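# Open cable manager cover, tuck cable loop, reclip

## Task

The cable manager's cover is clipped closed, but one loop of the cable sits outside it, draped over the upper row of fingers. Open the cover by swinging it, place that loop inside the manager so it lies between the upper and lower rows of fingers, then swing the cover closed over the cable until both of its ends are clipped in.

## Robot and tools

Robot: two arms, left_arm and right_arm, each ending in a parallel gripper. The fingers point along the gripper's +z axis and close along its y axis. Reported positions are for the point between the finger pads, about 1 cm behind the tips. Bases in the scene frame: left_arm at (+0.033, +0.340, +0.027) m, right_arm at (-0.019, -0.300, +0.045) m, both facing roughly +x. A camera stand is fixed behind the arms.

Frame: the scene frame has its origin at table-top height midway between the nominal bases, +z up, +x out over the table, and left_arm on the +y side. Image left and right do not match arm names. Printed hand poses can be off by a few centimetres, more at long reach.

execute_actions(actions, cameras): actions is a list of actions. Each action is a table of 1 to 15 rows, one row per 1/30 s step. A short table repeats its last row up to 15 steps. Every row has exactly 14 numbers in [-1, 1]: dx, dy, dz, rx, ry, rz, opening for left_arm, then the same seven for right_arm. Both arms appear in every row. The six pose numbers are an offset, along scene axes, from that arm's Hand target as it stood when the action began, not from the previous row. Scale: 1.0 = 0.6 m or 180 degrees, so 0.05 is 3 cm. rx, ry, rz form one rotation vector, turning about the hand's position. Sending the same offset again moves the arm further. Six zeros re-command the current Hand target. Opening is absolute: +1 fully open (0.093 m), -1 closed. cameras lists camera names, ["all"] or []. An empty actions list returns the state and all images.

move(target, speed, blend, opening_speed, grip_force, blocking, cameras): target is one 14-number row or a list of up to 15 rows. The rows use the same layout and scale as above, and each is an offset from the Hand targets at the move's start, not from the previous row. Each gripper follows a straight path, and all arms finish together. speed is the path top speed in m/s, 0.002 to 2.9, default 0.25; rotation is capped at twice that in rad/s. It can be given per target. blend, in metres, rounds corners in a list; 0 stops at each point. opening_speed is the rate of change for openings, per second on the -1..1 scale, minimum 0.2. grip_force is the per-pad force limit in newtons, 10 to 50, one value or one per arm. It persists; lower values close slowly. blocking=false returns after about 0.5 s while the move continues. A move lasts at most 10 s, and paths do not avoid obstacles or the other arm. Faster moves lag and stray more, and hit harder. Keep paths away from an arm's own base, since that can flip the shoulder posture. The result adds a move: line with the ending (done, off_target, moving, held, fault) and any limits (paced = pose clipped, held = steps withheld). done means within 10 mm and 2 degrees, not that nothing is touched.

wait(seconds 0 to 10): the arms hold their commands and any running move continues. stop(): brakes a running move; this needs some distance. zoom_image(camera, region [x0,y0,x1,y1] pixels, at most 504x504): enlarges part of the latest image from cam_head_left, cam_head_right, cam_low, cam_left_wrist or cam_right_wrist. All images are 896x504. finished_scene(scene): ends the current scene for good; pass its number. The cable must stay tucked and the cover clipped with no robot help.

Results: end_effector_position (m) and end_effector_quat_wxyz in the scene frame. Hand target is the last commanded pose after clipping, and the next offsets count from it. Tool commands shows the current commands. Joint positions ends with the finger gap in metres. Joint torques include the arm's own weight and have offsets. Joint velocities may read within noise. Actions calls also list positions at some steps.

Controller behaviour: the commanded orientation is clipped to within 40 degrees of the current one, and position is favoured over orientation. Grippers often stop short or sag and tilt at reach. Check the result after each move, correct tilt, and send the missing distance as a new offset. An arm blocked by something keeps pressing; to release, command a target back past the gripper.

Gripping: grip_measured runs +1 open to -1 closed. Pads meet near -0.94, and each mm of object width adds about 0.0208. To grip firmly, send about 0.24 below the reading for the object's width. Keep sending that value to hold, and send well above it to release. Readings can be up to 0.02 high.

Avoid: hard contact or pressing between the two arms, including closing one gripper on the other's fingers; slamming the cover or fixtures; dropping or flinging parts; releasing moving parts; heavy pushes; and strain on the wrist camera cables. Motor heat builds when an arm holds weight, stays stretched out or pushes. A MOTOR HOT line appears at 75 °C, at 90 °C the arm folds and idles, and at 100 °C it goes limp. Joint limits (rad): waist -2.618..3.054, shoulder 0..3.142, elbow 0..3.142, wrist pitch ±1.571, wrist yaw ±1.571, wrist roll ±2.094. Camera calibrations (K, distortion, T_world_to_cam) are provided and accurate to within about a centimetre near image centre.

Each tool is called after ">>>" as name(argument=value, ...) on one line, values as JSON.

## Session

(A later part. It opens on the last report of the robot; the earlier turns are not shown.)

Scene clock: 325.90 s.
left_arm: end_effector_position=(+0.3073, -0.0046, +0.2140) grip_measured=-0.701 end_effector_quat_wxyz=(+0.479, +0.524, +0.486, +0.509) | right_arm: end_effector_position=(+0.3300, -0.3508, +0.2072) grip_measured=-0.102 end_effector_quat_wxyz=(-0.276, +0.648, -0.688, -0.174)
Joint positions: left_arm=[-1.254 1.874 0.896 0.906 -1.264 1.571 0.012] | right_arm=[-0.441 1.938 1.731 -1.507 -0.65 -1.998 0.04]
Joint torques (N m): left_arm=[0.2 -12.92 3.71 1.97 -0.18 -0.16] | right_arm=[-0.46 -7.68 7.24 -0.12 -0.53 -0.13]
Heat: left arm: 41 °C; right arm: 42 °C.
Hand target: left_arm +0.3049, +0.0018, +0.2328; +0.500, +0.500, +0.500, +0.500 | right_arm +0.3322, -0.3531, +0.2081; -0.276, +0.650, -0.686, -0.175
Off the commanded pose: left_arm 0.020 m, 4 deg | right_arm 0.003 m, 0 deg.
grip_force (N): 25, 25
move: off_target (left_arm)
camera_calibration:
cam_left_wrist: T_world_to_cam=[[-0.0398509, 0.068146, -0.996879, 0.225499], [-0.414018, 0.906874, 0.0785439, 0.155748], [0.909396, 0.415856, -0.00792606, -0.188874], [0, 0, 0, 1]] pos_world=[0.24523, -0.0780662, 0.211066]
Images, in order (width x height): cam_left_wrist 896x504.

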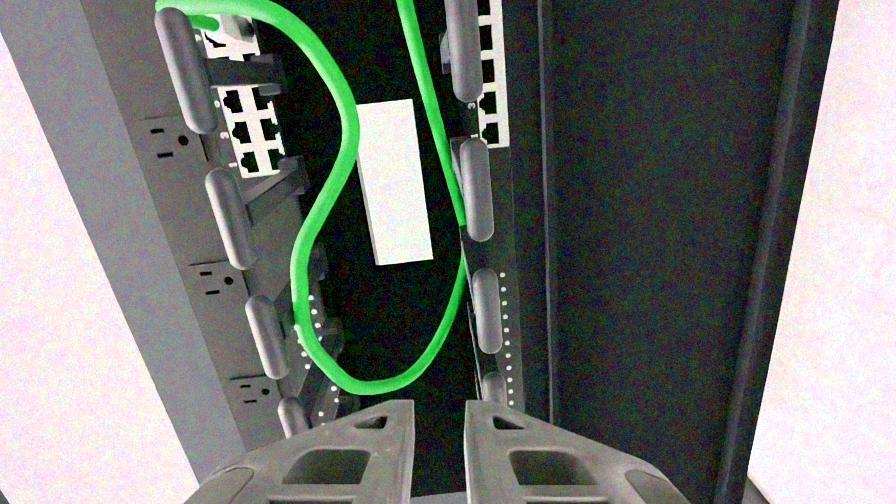

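>>> move(target=[[-0.09,0.04,0.05,0,0,0,0,0,0,0,0,0,0,-0.1],[-0.02,0.09,0.22,-0.523,0.2,0.097,0,0,0,0,0,0,0,-0.1]], cameras=["cam_left_wrist","cam_low","cam_head_left"])

>>> zoom_image(camera="cam_low", region=[340, 150, 600, 330])

>>> zoom_image(camera="cam_head_left", region=[330, 80, 550, 210])

Scene clock: 334.60 s.
left_arm: end_effector_position=(+0.2931, +0.0526, +0.3405) grip_measured=-0.002 end_effector_quat_wxyz=(+0.455, +0.046, +0.885, -0.087) | right_arm: end_effector_position=(+0.3300, -0.3508, +0.2072) grip_measured=-0.102 end_effector_quat_wxyz=(-0.276, +0.648, -0.688, -0.174)
Joint positions: left_arm=[-1.094 1.483 1.596 -0.938 -0.68 -0.735 0.045] | right_arm=[-0.441 1.938 1.731 -1.507 -0.65 -1.998 0.04]
Joint torques (N m): left_arm=[0.62 -8.76 8.03 1.54 -0.33 -0.18] | right_arm=[-0.49 -7.57 7.09 -0.11 -0.49 -0.13]
Heat: left arm: 41 °C; right arm: 42 °C.
Hand target: left_arm +0.2929, +0.0559, +0.3648; +0.469, +0.026, +0.875, -0.115 | right_arm +0.3322, -0.3531, +0.2081; -0.276, +0.650, -0.686, -0.175
Off the commanded pose: left_arm 0.025 m, 4 deg | right_arm 0.003 m, 0 deg.
grip_force (N): 25, 25
move: off_target (left_arm)
camera_calibration:
cam_left_wrist: T_world_to_cam=[[-0.17435, -0.976804, 0.124323, 0.0597668], [-0.8632, 0.0908663, -0.496618, 0.45841], [0.473801, -0.193901, -0.85902, 0.25074], [0, 0, 0, 1]] pos_world=[0.287319, 0.0653451, 0.435614]
Images, in order (width x height): cam_head_left 896x504, cam_low 896x504, cam_left_wrist 896x504.

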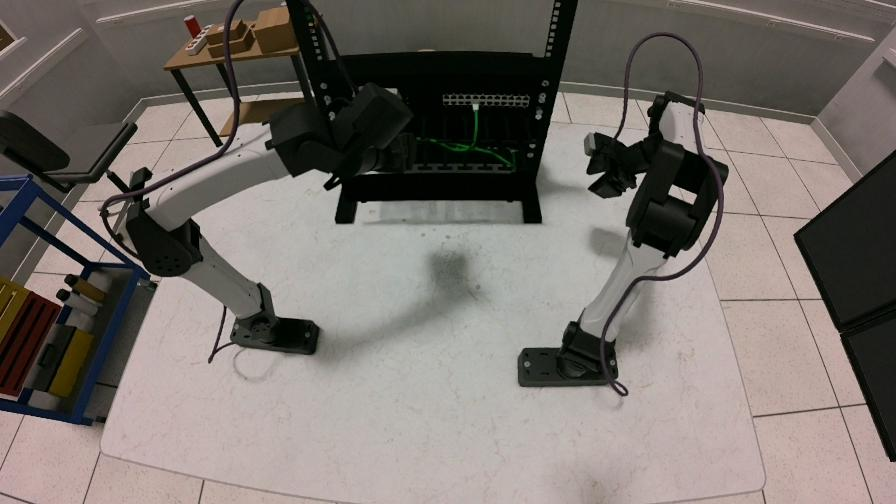

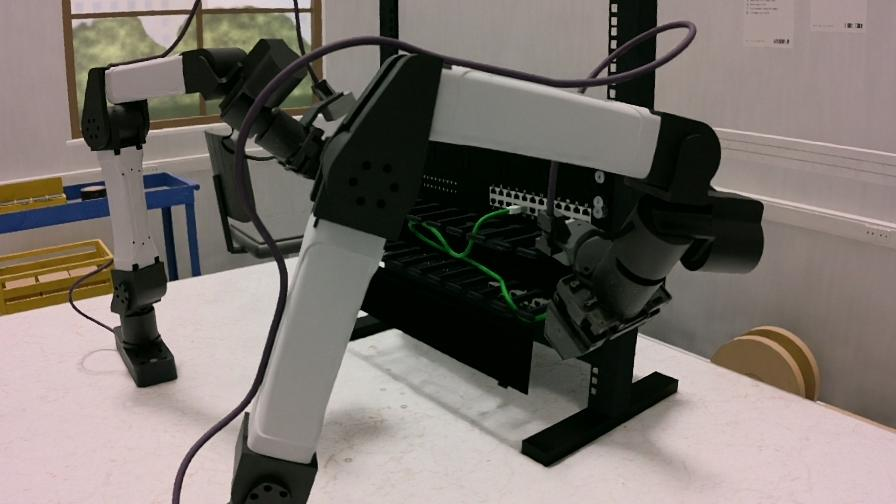

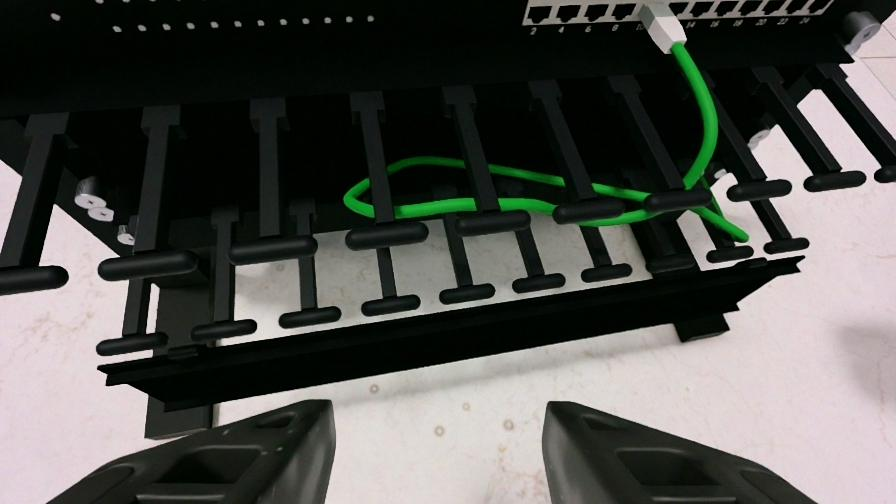

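Scaled by 1.938.

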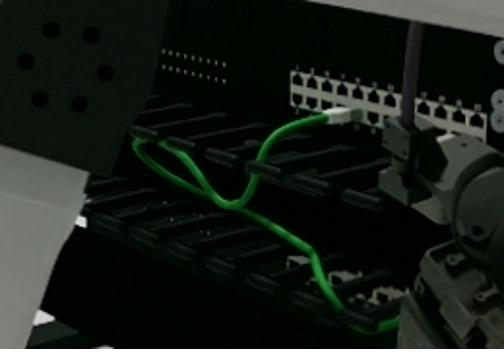

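Scaled by 2.291.

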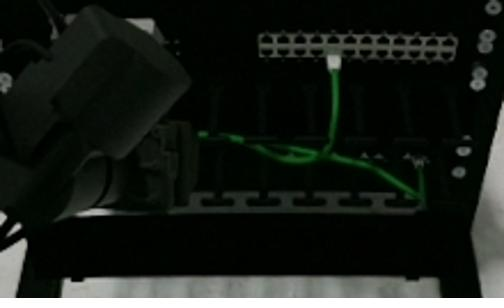

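>>> zoom_image(camera="cam_left_wrist", region=[330, 130, 630, 260])

Scaled by 1.680.

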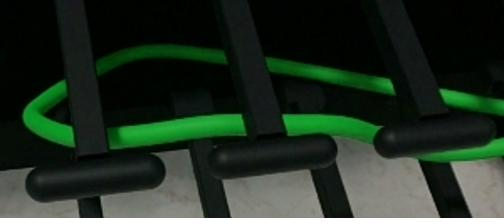

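>>> move(target=[[0,0,0,0,0,0,0,0.06,0.06,-0.1,0,0,0,0],[0,0,0,0,0,0,0,0.06,0.1,-0.14,0,0,0,0]], cameras=["cam_left_wrist","cam_right_wrist","cam_low"], speed=0.15)

Scene clock: 359.20 s.
left_arm: end_effector_position=(+0.2930, +0.0526, +0.3404) grip_measured=-0.002 end_effector_quat_wxyz=(+0.455, +0.045, +0.885, -0.087) | right_arm: end_effector_position=(+0.3669, -0.2944, +0.1227) grip_measured=-0.002 end_effector_quat_wxyz=(-0.267, +0.653, -0.687, -0.176)
Joint positions: left_arm=[-1.094 1.483 1.596 -0.938 -0.679 -0.736 0.045] | right_arm=[-0.256 2.011 1.504 -1.083 -0.651 -1.78 0.045]
Joint torques (N m): left_arm=[0.57 -8.72 8.06 1.53 -0.35 -0.17] | right_arm=[-0.17 -10.48 4.4 0.39 -0.65 0.04]
Heat: left arm: 40 °C; right arm: 41 °C.
Hand target: left_arm +0.2929, +0.0559, +0.3648; +0.469, +0.026, +0.875, -0.115 | right_arm +0.3682, -0.2932, +0.1240; -0.276, +0.650, -0.686, -0.175
Off the commanded pose: left_arm 0.025 m, 4 deg | right_arm 0.002 m, 1 deg.
grip_force (N): 25, 25
move: off_target (left_arm)
camera_calibration:
cam_left_wrist: T_world_to_cam=[[-0.174028, -0.976803, 0.12478, 0.059489], [-0.86349, 0.0904554, -0.496188, 0.458284], [0.473391, -0.194097, -0.859201, 0.250863], [0, 0, 0, 1]] pos_world=[0.28732, 0.0653465, 0.435514]
cam_right_wrist: T_world_to_cam=[[0.990046, -0.0973521, 0.101647, -0.402469], [-0.0738883, -0.97418, -0.213342, -0.192752], [0.119792, 0.203708, -0.971675, 0.216328], [0, 0, 0, 1]] pos_world=[0.358306, -0.271024, 0.209989]
Images, in order (width x height): cam_low 896x504, cam_left_wrist 896x504, cam_right_wrist 896x504.

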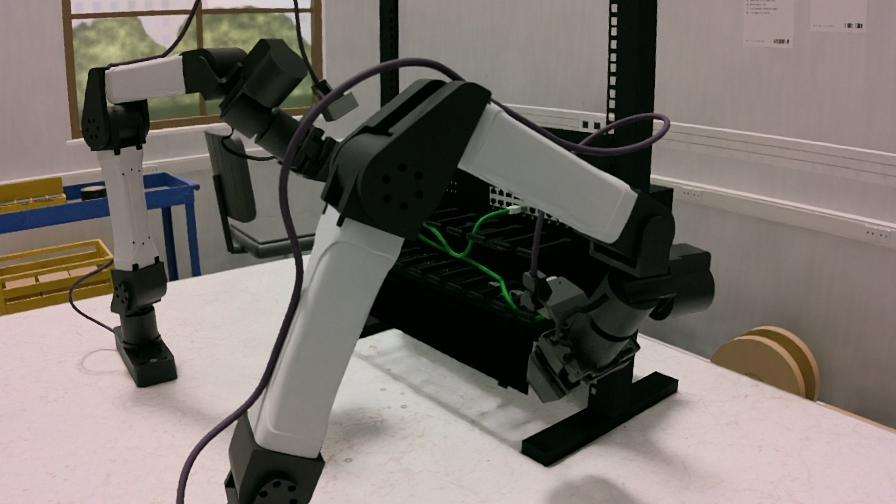

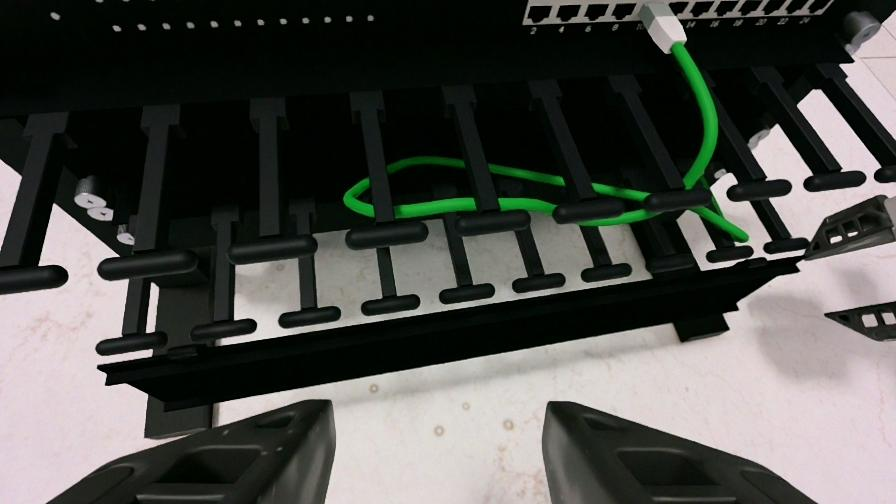

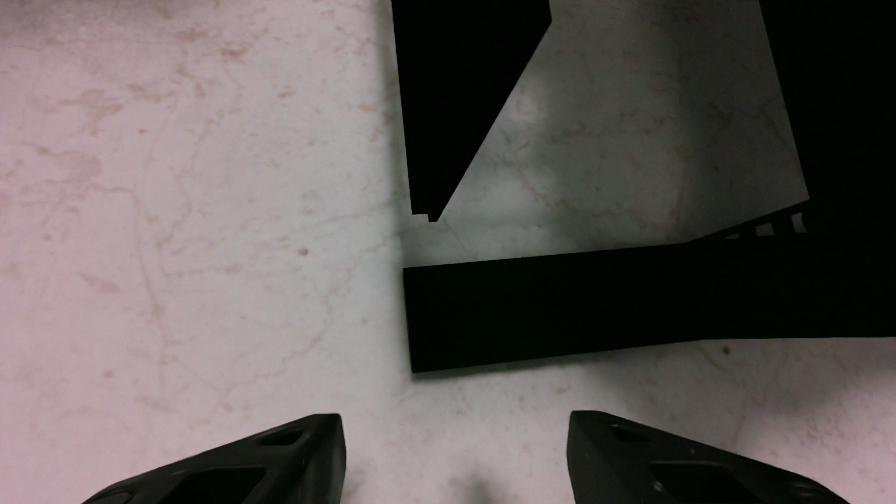

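>>> move(target=[[0,0,0,0,0,0,0,0.008,0.105,-0.01,0,0,0,0]], cameras=["cam_left_wrist","cam_right_wrist"], speed=0.08)

Scene clock: 365.23 s.
left_arm: end_effector_position=(+0.2930, +0.0526, +0.3404) grip_measured=-0.002 end_effector_quat_wxyz=(+0.455, +0.045, +0.885, -0.087) | right_arm: end_effector_position=(+0.3709, -0.2311, +0.1075) grip_measured=-0.002 end_effector_quat_wxyz=(-0.262, +0.648, -0.690, -0.187)
Joint positions: left_arm=[-1.094 1.483 1.596 -0.938 -0.679 -0.736 0.045] | right_arm=[-0.088 1.989 1.405 -0.903 -0.651 -1.566 0.045]
Joint torques (N m): left_arm=[0.55 -8.77 8.08 1.54 -0.36 -0.16] | right_arm=[0.09 -12.97 4.52 0.58 -0.53 0.03]
Heat: left arm: 39 °C; right arm: 40 °C.
Hand target: left_arm +0.2929, +0.0559, +0.3648; +0.469, +0.026, +0.875, -0.115 | right_arm +0.3730, -0.2302, +0.1180; -0.276, +0.650, -0.686, -0.175
Off the commanded pose: left_arm 0.025 m, 4 deg | right_arm 0.011 m, 2 deg.
grip_force (N): 25, 25
move: off_target (left_arm, right_arm)
camera_calibration:
cam_left_wrist: T_world_to_cam=[[-0.174028, -0.976803, 0.12478, 0.059489], [-0.86349, 0.0904554, -0.496188, 0.458284], [0.473391, -0.194097, -0.859201, 0.250863], [0, 0, 0, 1]] pos_world=[0.28732, 0.0653465, 0.435514]
cam_right_wrist: T_world_to_cam=[[0.991994, -0.100794, 0.0760822, -0.397488], [-0.0818011, -0.971849, -0.220947, -0.129763], [0.0962105, 0.212955, -0.972314, 0.199171], [0, 0, 0, 1]] pos_world=[0.364529, -0.208589, 0.195227]
Images, in order (width x height): cam_left_wrist 896x504, cam_right_wrist 896x504.

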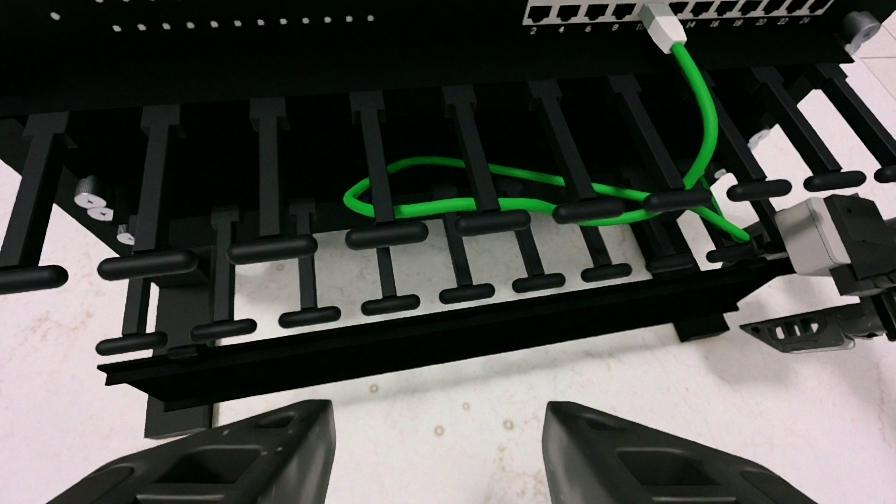

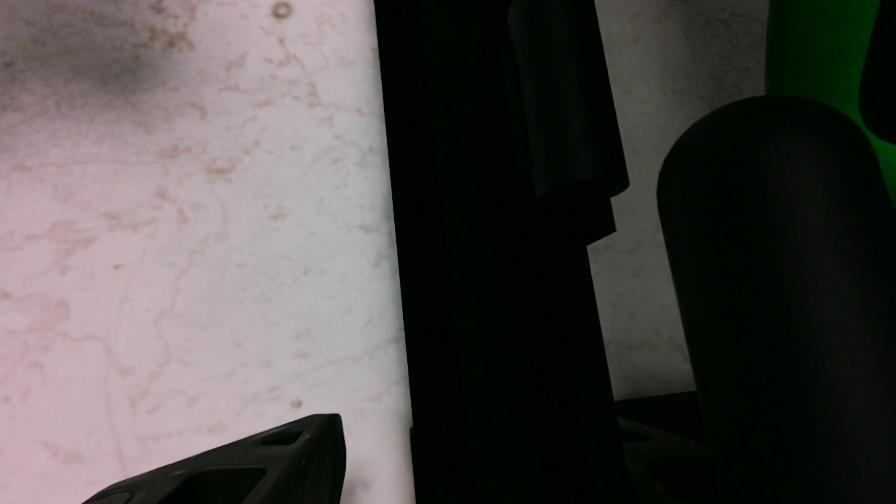

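>>> move(target=[[0,0,0,0,0,0,0,-0.08,0.0,0.0,0,0,0,0],[0,0,0,0,0,0,0,-0.14,0.0,0.03,0,0,0,0]], cameras=["cam_left_wrist","cam_right_wrist"], speed=0.06)

Scene clock: 370.77 s.
left_arm: end_effector_position=(+0.2930, +0.0526, +0.3404) grip_measured=-0.002 end_effector_quat_wxyz=(+0.455, +0.045, +0.885, -0.087) | right_arm: end_effector_position=(+0.3042, -0.2397, +0.1289) grip_measured=-0.001 end_effector_quat_wxyz=(-0.272, +0.648, -0.696, -0.149)
Joint positions: left_arm=[-1.094 1.483 1.596 -0.938 -0.679 -0.736 0.045] | right_arm=[-0.118 1.664 1.088 -0.848 -0.616 -1.569 0.045]
Joint torques (N m): left_arm=[0.62 -8.68 8.09 1.52 -0.35 -0.15] | right_arm=[0.69 -9.61 4.34 0.06 -0.94 -0.23]
Heat: left arm: 39 °C; right arm: 41 °C.
Hand target: left_arm +0.2929, +0.0559, +0.3648; +0.469, +0.026, +0.875, -0.115 | right_arm +0.2890, -0.2302, +0.1360; -0.276, +0.650, -0.686, -0.175
Off the commanded pose: left_arm 0.025 m, 4 deg | right_arm 0.019 m, 3 deg.
grip_force (N): 25, 25
move: off_target (left_arm, right_arm)
camera_calibration:
cam_left_wrist: T_world_to_cam=[[-0.174028, -0.976803, 0.12478, 0.059489], [-0.86349, 0.0904554, -0.496188, 0.458284], [0.473391, -0.194097, -0.859201, 0.250863], [0, 0, 0, 1]] pos_world=[0.28732, 0.0653465, 0.435514]
cam_right_wrist: T_world_to_cam=[[0.981763, -0.127352, 0.141145, -0.345453], [-0.100062, -0.977454, -0.185934, -0.139055], [0.161642, 0.16842, -0.972372, 0.197666], [0, 0, 0, 1]] pos_world=[0.293288, -0.213205, 0.215109]
Images, in order (width x height): cam_left_wrist 896x504, cam_right_wrist 896x504.

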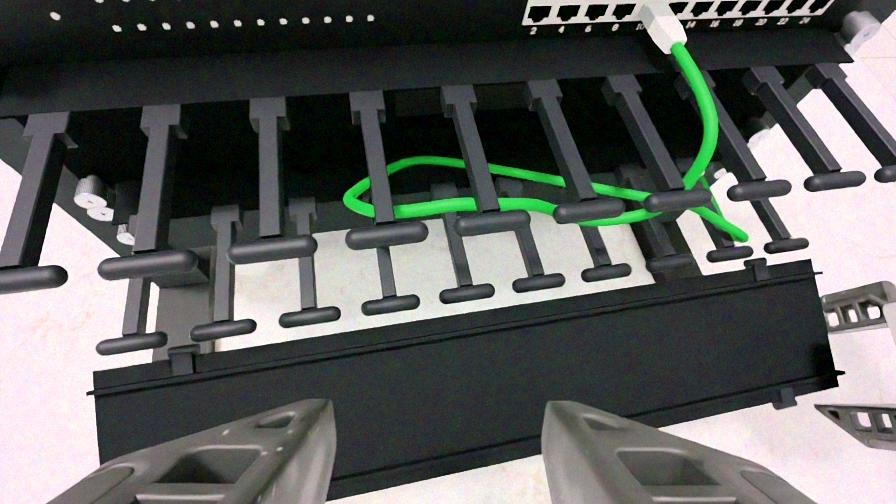

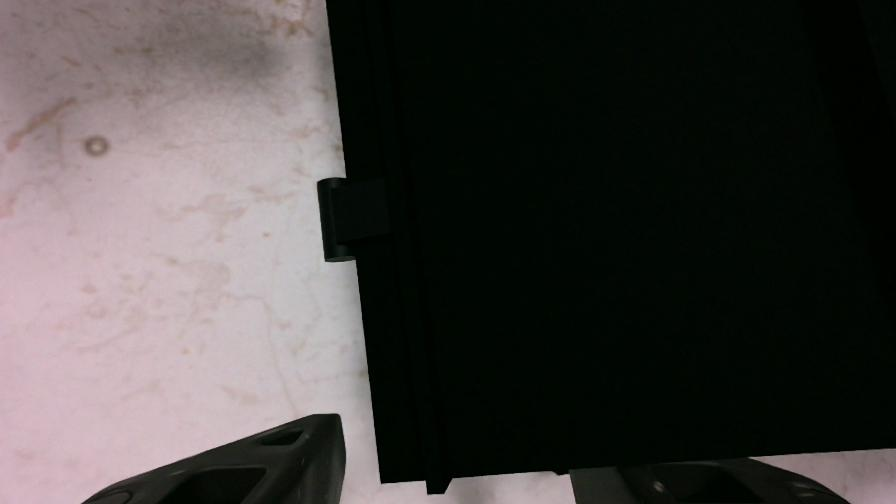

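>>> move(target=[[-0.122,-0.043,-0.19,0.523,-0.2,-0.097,-1,0,0,0,0,0,0,0],[-0.155,-0.09,-0.41,0.523,-0.2,-0.097,-1,0,0,0,0,0,0,0],[0.028,-0.09,-0.41,0.523,-0.2,-0.097,-1,0,0,0,0,0,0,0]], cameras=["cam_left_wrist","cam_low","cam_head_left"], speed=0.15)

Scene clock: 399.17 s.
left_arm: end_effector_position=(+0.3078, +0.0027, +0.1101) grip_measured=-0.975 end_effector_quat_wxyz=(+0.460, +0.531, +0.492, +0.514) | right_arm: end_effector_position=(+0.3041, -0.2396, +0.1289) grip_measured=-0.001 end_effector_quat_wxyz=(-0.272, +0.648, -0.696, -0.149)
Joint positions: left_arm=[-1.249 2.184 0.831 1.186 -1.281 1.504 0] | right_arm=[-0.118 1.664 1.088 -0.848 -0.616 -1.57 0.045]
Joint torques (N m): left_arm=[0.75 -8.9 2.56 2.79 -0.01 -0.05] | right_arm=[0.57 -9.55 4.27 0.09 -0.94 -0.22]
Heat: left arm: 40 °C; right arm: 41 °C.
Hand target: left_arm +0.3098, +0.0018, +0.1188; +0.500, +0.500, +0.500, +0.500 | right_arm +0.2890, -0.2302, +0.1360; -0.276, +0.650, -0.686, -0.175
Off the commanded pose: left_arm 0.009 m, 6 deg | right_arm 0.019 m, 3 deg.
grip_force (N): 25, 25
move: off_target (left_arm, right_arm)
camera_calibration:
cam_left_wrist: T_world_to_cam=[[-0.0675044, 0.0914199, -0.993522, 0.129516], [-0.432396, 0.894737, 0.111709, 0.159545], [0.899153, 0.437136, -0.020869, -0.188712], [0, 0, 0, 1]] pos_world=[0.24741, -0.0720984, 0.106916]
Images, in order (width x height): cam_head_left 896x504, cam_low 896x504, cam_left_wrist 896x504.

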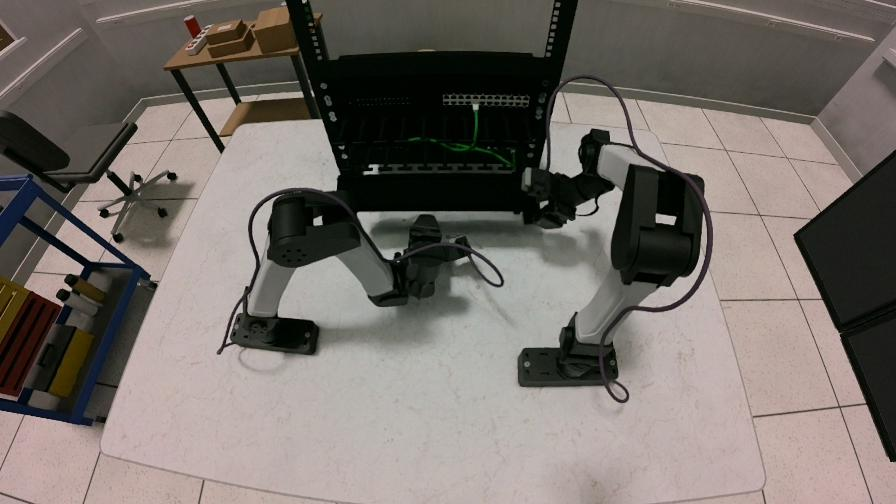

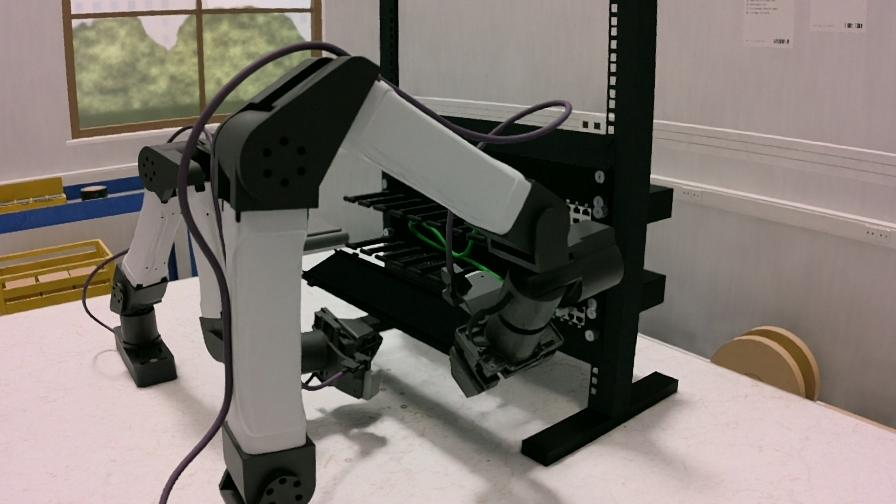

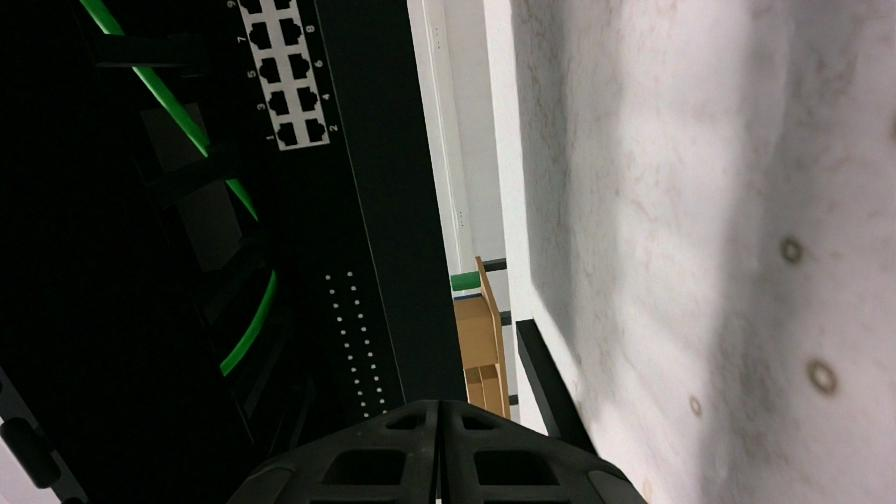

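>>> move(target=[[0.0,0,0.06,0,0,0,-1,0.0,0,0,0,0,0,0],[0,0,0.06,0,0,0,-1,0.02,-0.14,0,0,0,0,0]], cameras=["cam_left_wrist","cam_low","cam_head_left"], speed=0.08)

Scene clock: 404.23 s.
left_arm: end_effector_position=(+0.3081, +0.0012, +0.1295) grip_measured=-0.975 end_effector_quat_wxyz=(+0.464, +0.529, +0.487, +0.517) | right_arm: end_effector_position=(+0.2972, -0.3136, +0.1332) grip_measured=-0.001 end_effector_quat_wxyz=(-0.271, +0.649, -0.690, -0.172)
Joint positions: left_arm=[-1.249 2.132 0.831 1.182 -1.278 1.553 0] | right_arm=[-0.373 1.791 1.247 -1.119 -0.648 -1.911 0.045]
Joint torques (N m): left_arm=[0.79 -14 2.65 2.31 0.06 -0.03] | right_arm=[-0.36 -6.39 7.16 -0.02 -0.62 -0.1]
Heat: left arm: 41 °C; right arm: 41 °C.
Hand target: left_arm +0.3098, +0.0018, +0.1547; +0.500, +0.500, +0.500, +0.500 | right_arm +0.3010, -0.3142, +0.1360; -0.276, +0.650, -0.686, -0.175
Off the commanded pose: left_arm 0.025 m, 6 deg | right_arm 0.005 m, 1 deg.
grip_force (N): 25, 25
move: off_target (left_arm)
camera_calibration:
cam_left_wrist: T_world_to_cam=[[-0.0538253, 0.0940688, -0.99411, 0.144868], [-0.42934, 0.896651, 0.108093, 0.158379], [0.901538, 0.432629, -0.0078751, -0.190335], [0, 0, 0, 1]] pos_world=[0.24739, -0.0732941, 0.125396]
Images, in order (width x height): cam_head_left 896x504, cam_low 896x504, cam_left_wrist 896x504.

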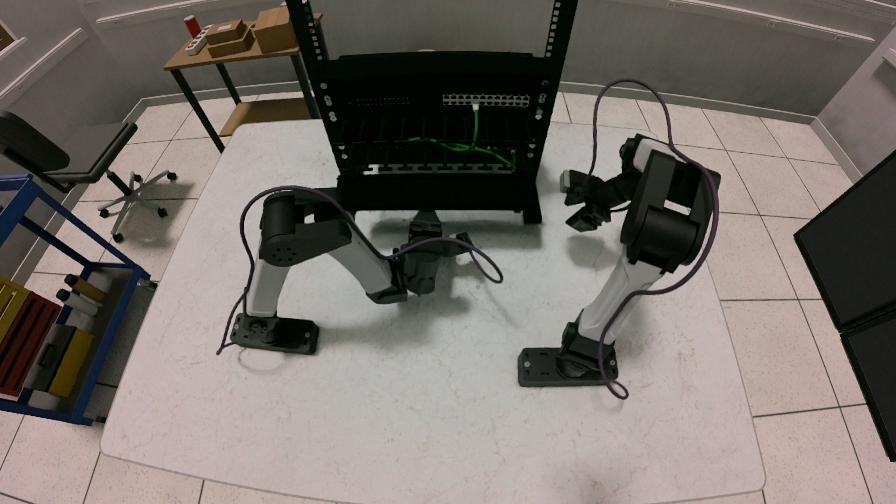

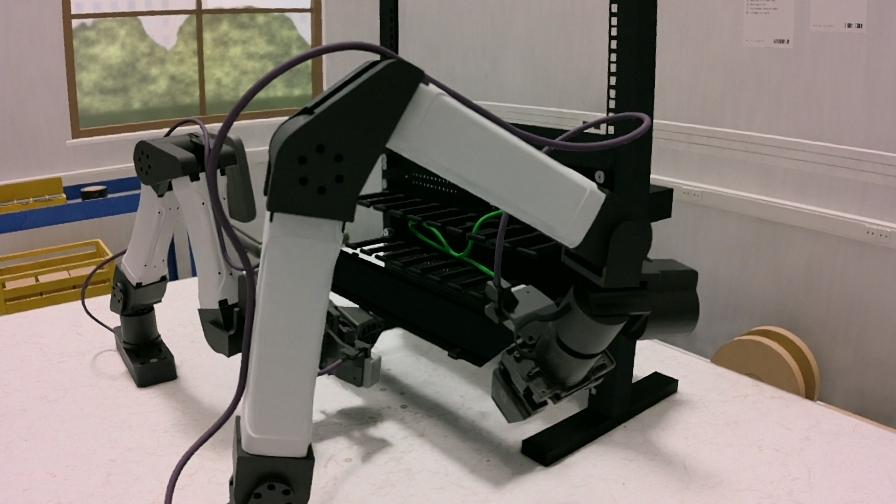

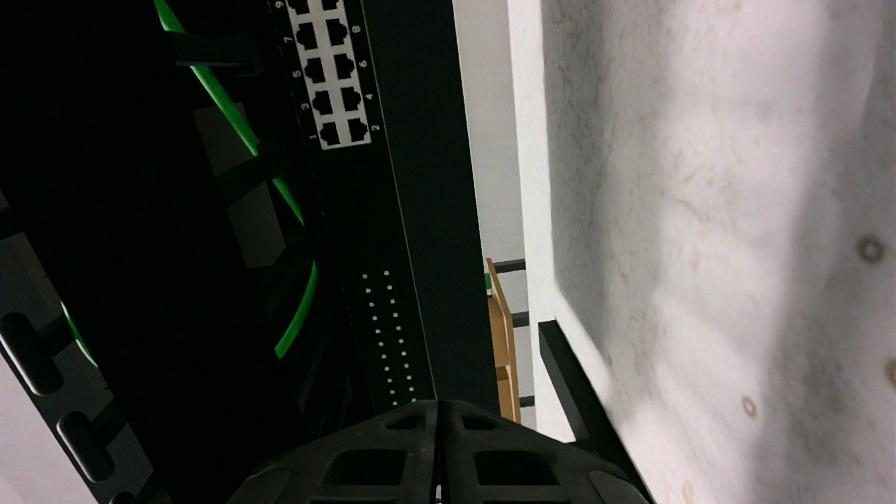

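>>> move(target=[[0.02,0,0.06,0,0,0,-1,0,-0.05,0.1,0,0,0,0],[0.03,0,0.12,0,0,0,-1,0,-0.05,0.15,0,0,0,0]], cameras=["cam_left_wrist","cam_low"], speed=0.08)

Scene clock: 409.23 s.
left_arm: end_effector_position=(+0.3244, +0.0067, +0.1953) grip_measured=-0.975 end_effector_quat_wxyz=(+0.465, +0.530, +0.485, +0.517) | right_arm: end_effector_position=(+0.2990, -0.3421, +0.2248) grip_measured=-0.001 end_effector_quat_wxyz=(-0.275, +0.649, -0.688, -0.173)
Joint positions: left_arm=[-1.201 1.911 0.867 0.947 -1.228 1.576 0] | right_arm=[-0.456 1.816 1.64 -1.549 -0.647 -2.018 0.045]
Joint torques (N m): left_arm=[0.68 -13.03 6.89 1.88 0.05 -0.12] | right_arm=[-0.32 -6.48 7.02 -0.15 -0.51 -0.12]
Heat: left arm: 42 °C; right arm: 40 °C.
Hand target: left_arm +0.3277, +0.0018, +0.2268; +0.500, +0.500, +0.500, +0.500 | right_arm +0.3010, -0.3441, +0.2261; -0.276, +0.650, -0.686, -0.175
Off the commanded pose: left_arm 0.032 m, 6 deg | right_arm 0.003 m, 0 deg.
grip_force (N): 25, 25
move: off_target (left_arm)
camera_calibration:
cam_left_wrist: T_world_to_cam=[[-0.0520175, 0.0951604, -0.994102, 0.210102], [-0.427748, 0.897388, 0.108285, 0.152669], [0.9024, 0.430858, -0.00597521, -0.207503], [0, 0, 0, 1]] pos_world=[0.263484, -0.0675924, 0.191091]
Images, in order (width x height): cam_low 896x504, cam_left_wrist 896x504.

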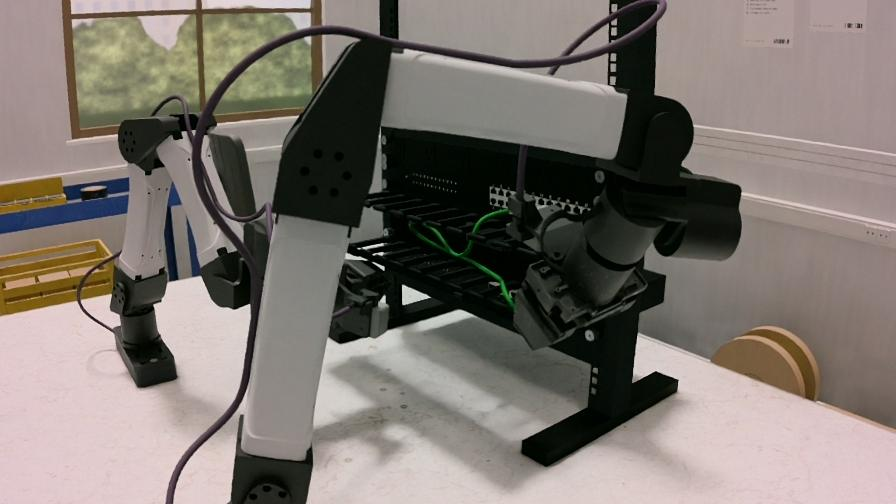

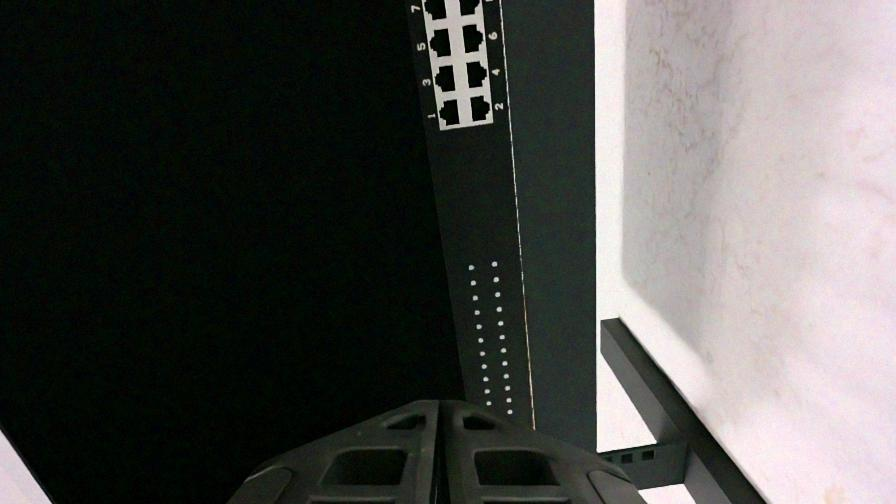

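>>> move(target=[[0.02,0,0.06,0,0,0,-1,0,0,0,0,0,0,0],[0.045,0,0.07,0,0,0,-1,0,0,0,0,0,0,0]], cameras=["cam_left_wrist","cam_low","cam_head_right"], speed=0.08)

Scene clock: 416.10 s.
left_arm: end_effector_position=(+0.3519, +0.0050, +0.2394) grip_measured=-0.975 end_effector_quat_wxyz=(+0.469, +0.525, +0.490, +0.514) | right_arm: end_effector_position=(+0.2990, -0.3421, +0.2248) grip_measured=-0.001 end_effector_quat_wxyz=(-0.275, +0.649, -0.688, -0.173)
Joint positions: left_arm=[-1.133 1.834 0.982 0.773 -1.162 1.578 0] | right_arm=[-0.456 1.816 1.64 -1.549 -0.647 -2.018 0.045]
Joint torques (N m): left_arm=[0.68 -12.36 7.56 1.82 0.07 -0.15] | right_arm=[-0.31 -6.49 6.94 -0.15 -0.47 -0.11]
Heat: left arm: 44 °C; right arm: 40 °C.
Hand target: left_arm +0.3548, +0.0019, +0.2688; +0.500, +0.500, +0.500, +0.500 | right_arm +0.3010, -0.3441, +0.2261; -0.276, +0.650, -0.686, -0.175
Off the commanded pose: left_arm 0.030 m, 5 deg | right_arm 0.003 m, 0 deg.
grip_force (N): 25, 25
move: off_target (left_arm)
camera_calibration:
cam_left_wrist: T_world_to_cam=[[-0.0510147, 0.0781491, -0.995636, 0.255601], [-0.430089, 0.898033, 0.0925252, 0.165817], [0.901344, 0.432932, -0.0122018, -0.229585], [0, 0, 0, 1]] pos_world=[0.291291, -0.0694895, 0.236342]
Images, in order (width x height): cam_head_right 896x504, cam_low 896x504, cam_left_wrist 896x504.

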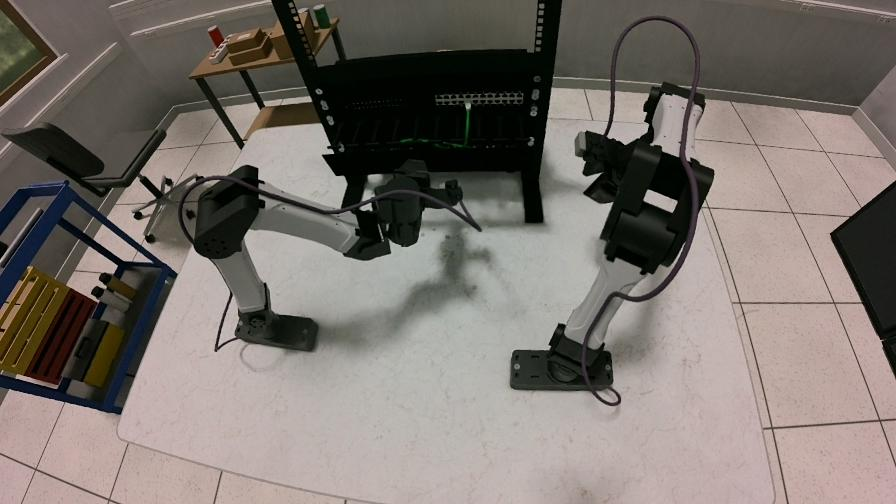

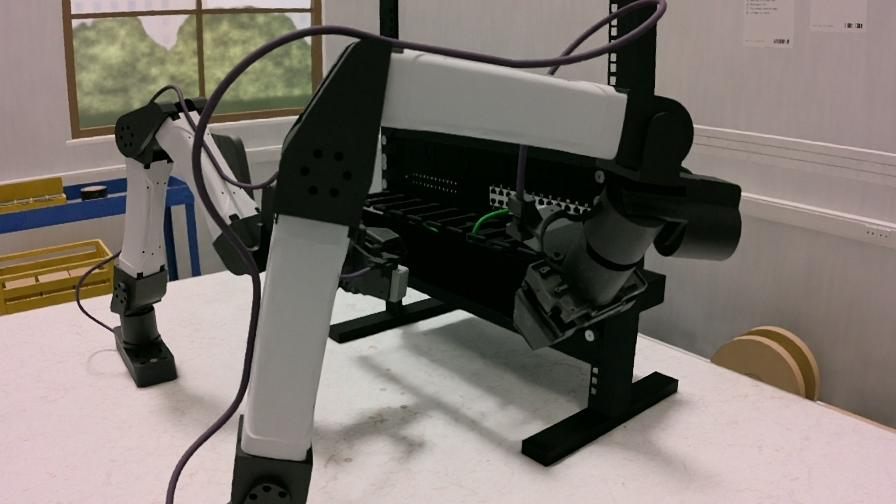

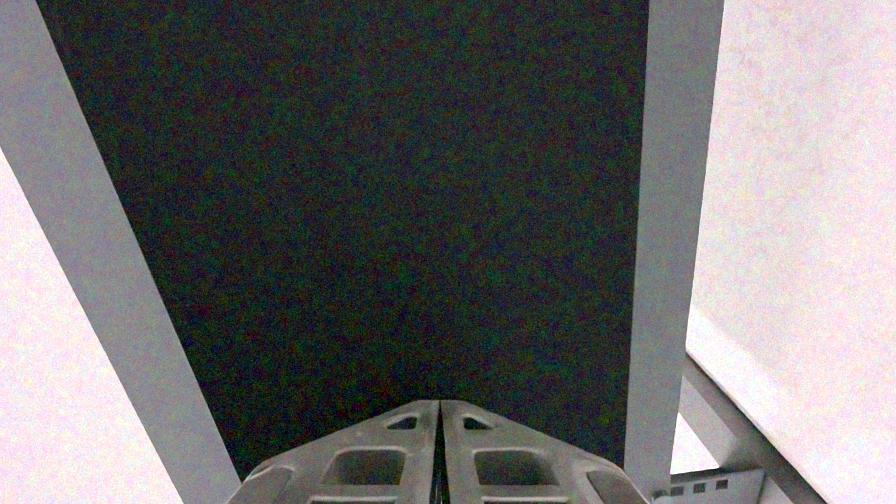

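>>> move(target=[[0.03,0,0.0,0,0,0,-1,0,0,0,0,0,0,0]], cameras=["cam_left_wrist","cam_low","cam_head_right"], speed=0.05)

>>> zoom_image(camera="cam_head_right", region=[310, 80, 570, 210])

Scene clock: 419.03 s.
left_arm: end_effector_position=(+0.3583, +0.0059, +0.2412) grip_measured=-0.975 end_effector_quat_wxyz=(+0.467, +0.527, +0.490, +0.514) | right_arm: end_effector_position=(+0.2990, -0.3421, +0.2248) grip_measured=-0.001 end_effector_quat_wxyz=(-0.275, +0.649, -0.688, -0.173)
Joint positions: left_arm=[-1.116 1.834 0.995 0.754 -1.145 1.578 0] | right_arm=[-0.456 1.816 1.64 -1.549 -0.647 -2.018 0.045]
Joint torques (N m): left_arm=[2.76 -10.43 8.83 1.97 0.32 -0.11] | right_arm=[-0.31 -6.52 7.08 -0.14 -0.51 -0.15]
Heat: left arm: 44 °C; right arm: 40 °C.
Hand target: left_arm +0.3728, +0.0018, +0.2689; +0.500, +0.500, +0.500, +0.500 | right_arm +0.3010, -0.3441, +0.2261; -0.276, +0.650, -0.686, -0.175
Off the commanded pose: left_arm 0.031 m, 5 deg | right_arm 0.003 m, 0 deg.
grip_force (N): 25, 25
move: off_target (left_arm)
camera_calibration:
cam_left_wrist: T_world_to_cam=[[-0.0546587, 0.0828377, -0.995063, 0.258705], [-0.429469, 0.897713, 0.0983241, 0.165987], [0.901426, 0.432723, -0.0134915, -0.235366], [0, 0, 0, 1]] pos_world=[0.297591, -0.0685908, 0.237931]
Images, in order (width x height): cam_head_right 896x504, cam_low 896x504, cam_left_wrist 896x504.

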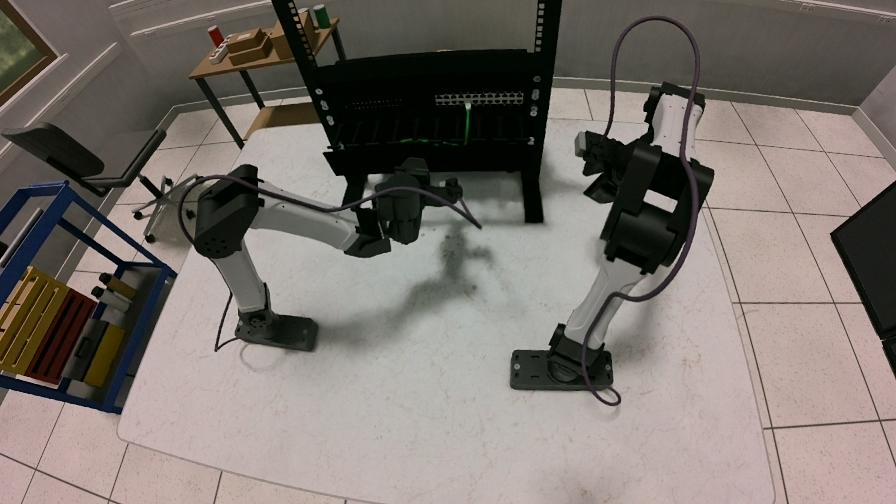

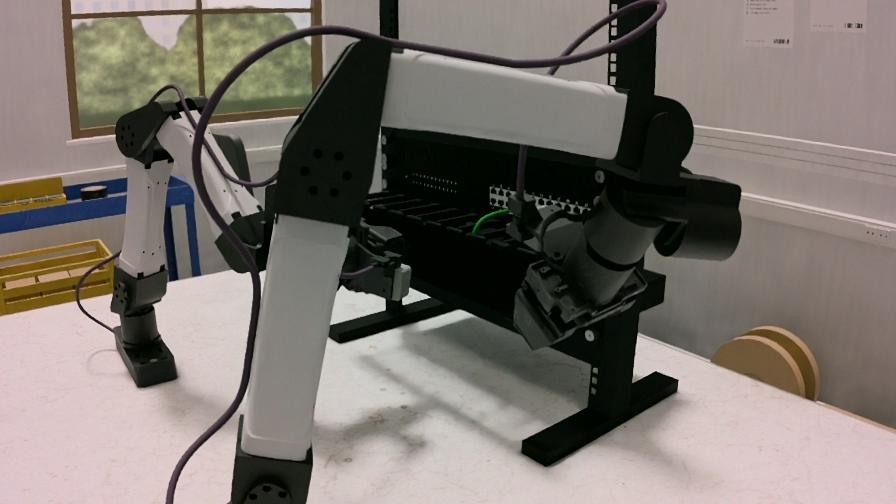

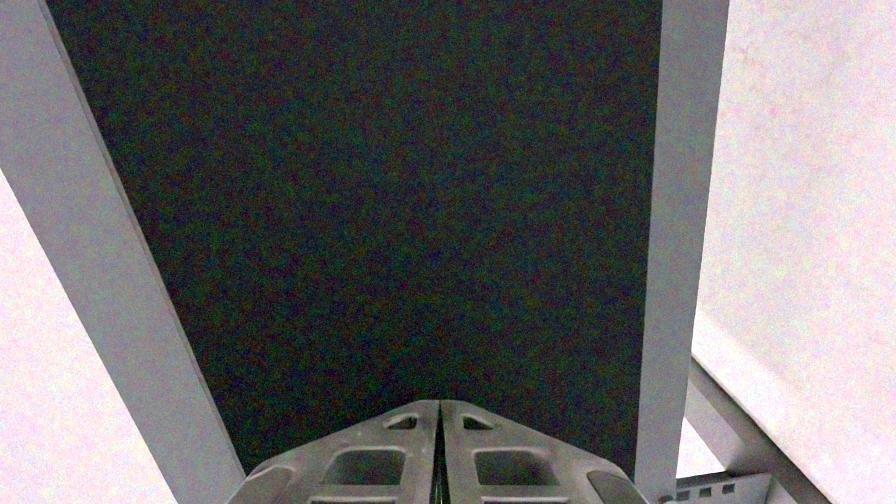

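Scaled by 1.938.

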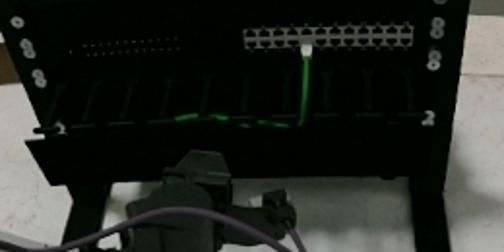

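>>> move(target=[[0.03,0,0.0,0,0,0,-1,-0.1,0.1,0.09,0.24,-0.207,-0.417,-1],[0.03,0,0.0,0,0,0,-1,0.03,0.247,0.05,0.24,-0.207,-0.417,-1]], cameras=["cam_right_wrist","cam_left_wrist"], speed=0.2)

>>> zoom_image(camera="cam_right_wrist", region=[350, 50, 750, 350])

Scene clock: 432.27 s.
left_arm: end_effector_position=(+0.3663, +0.0051, +0.2438) grip_measured=-0.975 end_effector_quat_wxyz=(+0.466, +0.533, +0.487, +0.512) | right_arm: end_effector_position=(+0.3145, -0.2001, +0.2425) grip_measured=-0.991 end_effector_quat_wxyz=(+0.694, -0.005, +0.719, -0.007)
Joint positions: left_arm=[-1.096 1.834 1.016 0.726 -1.115 1.579 0] | right_arm=[0.545 1.165 0.291 0.833 0.55 0.004 0]
Joint torques (N m): left_arm=[4.51 -8.34 9.81 2.2 0.44 -0.11] | right_arm=[0.35 -2.09 8.09 1.97 0 -0.05]
Heat: left arm: 44 °C; right arm: 39 °C.
Hand target: left_arm +0.3908, +0.0018, +0.2689; +0.500, +0.500, +0.500, +0.500 | right_arm +0.3190, -0.1961, +0.2561; +0.707, +0.000, +0.708, +0.000
Off the commanded pose: left_arm 0.035 m, 6 deg | right_arm 0.015 m, 2 deg.
grip_force (N): 25, 25
move: off_target (left_arm, right_arm)
camera_calibration:
cam_left_wrist: T_world_to_cam=[[-0.059688, 0.0908817, -0.994071, 0.263437], [-0.42033, 0.900968, 0.107608, 0.164245], [0.905406, 0.424261, -0.0155766, -0.243099], [0, 0, 0, 1]] pos_world=[0.304864, -0.0687835, 0.240414]
cam_right_wrist: T_world_to_cam=[[-0.0057353, -0.999963, 0.00635067, -0.197931], [-0.447711, -0.00311095, -0.894173, 0.397744], [0.89416, -0.00797161, -0.447676, -0.0931779], [0, 0, 0, 1]] pos_world=[0.260255, -0.197429, 0.315195]
Images, in order (width x height): cam_left_wrist 896x504, cam_right_wrist 896x504.

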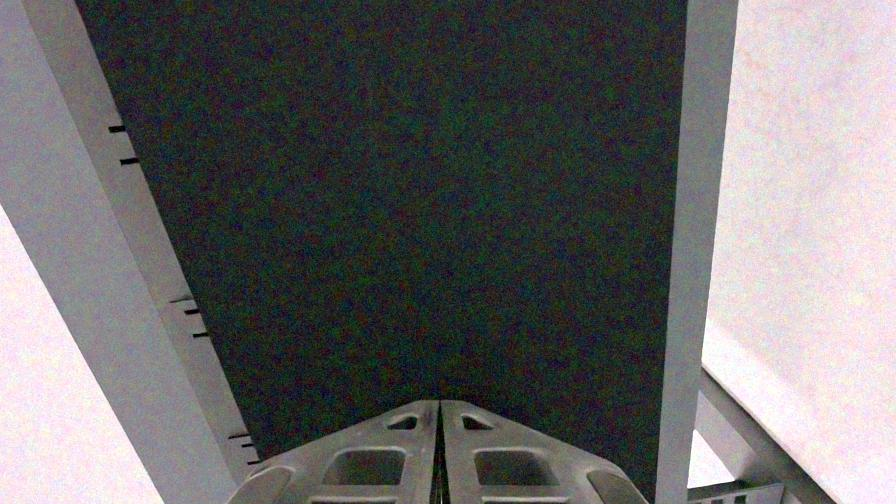

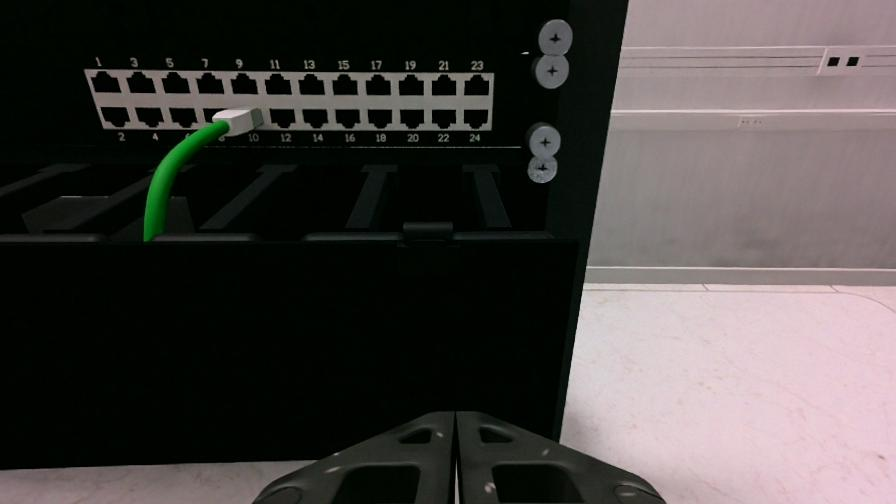

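Scaled by 1.260.

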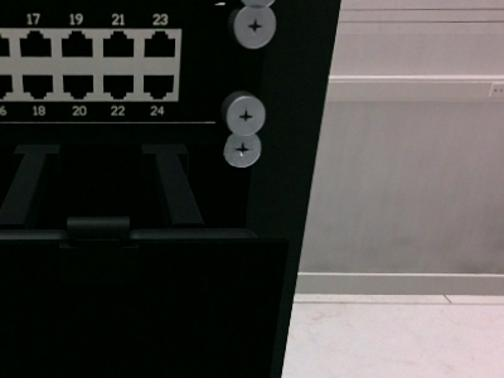

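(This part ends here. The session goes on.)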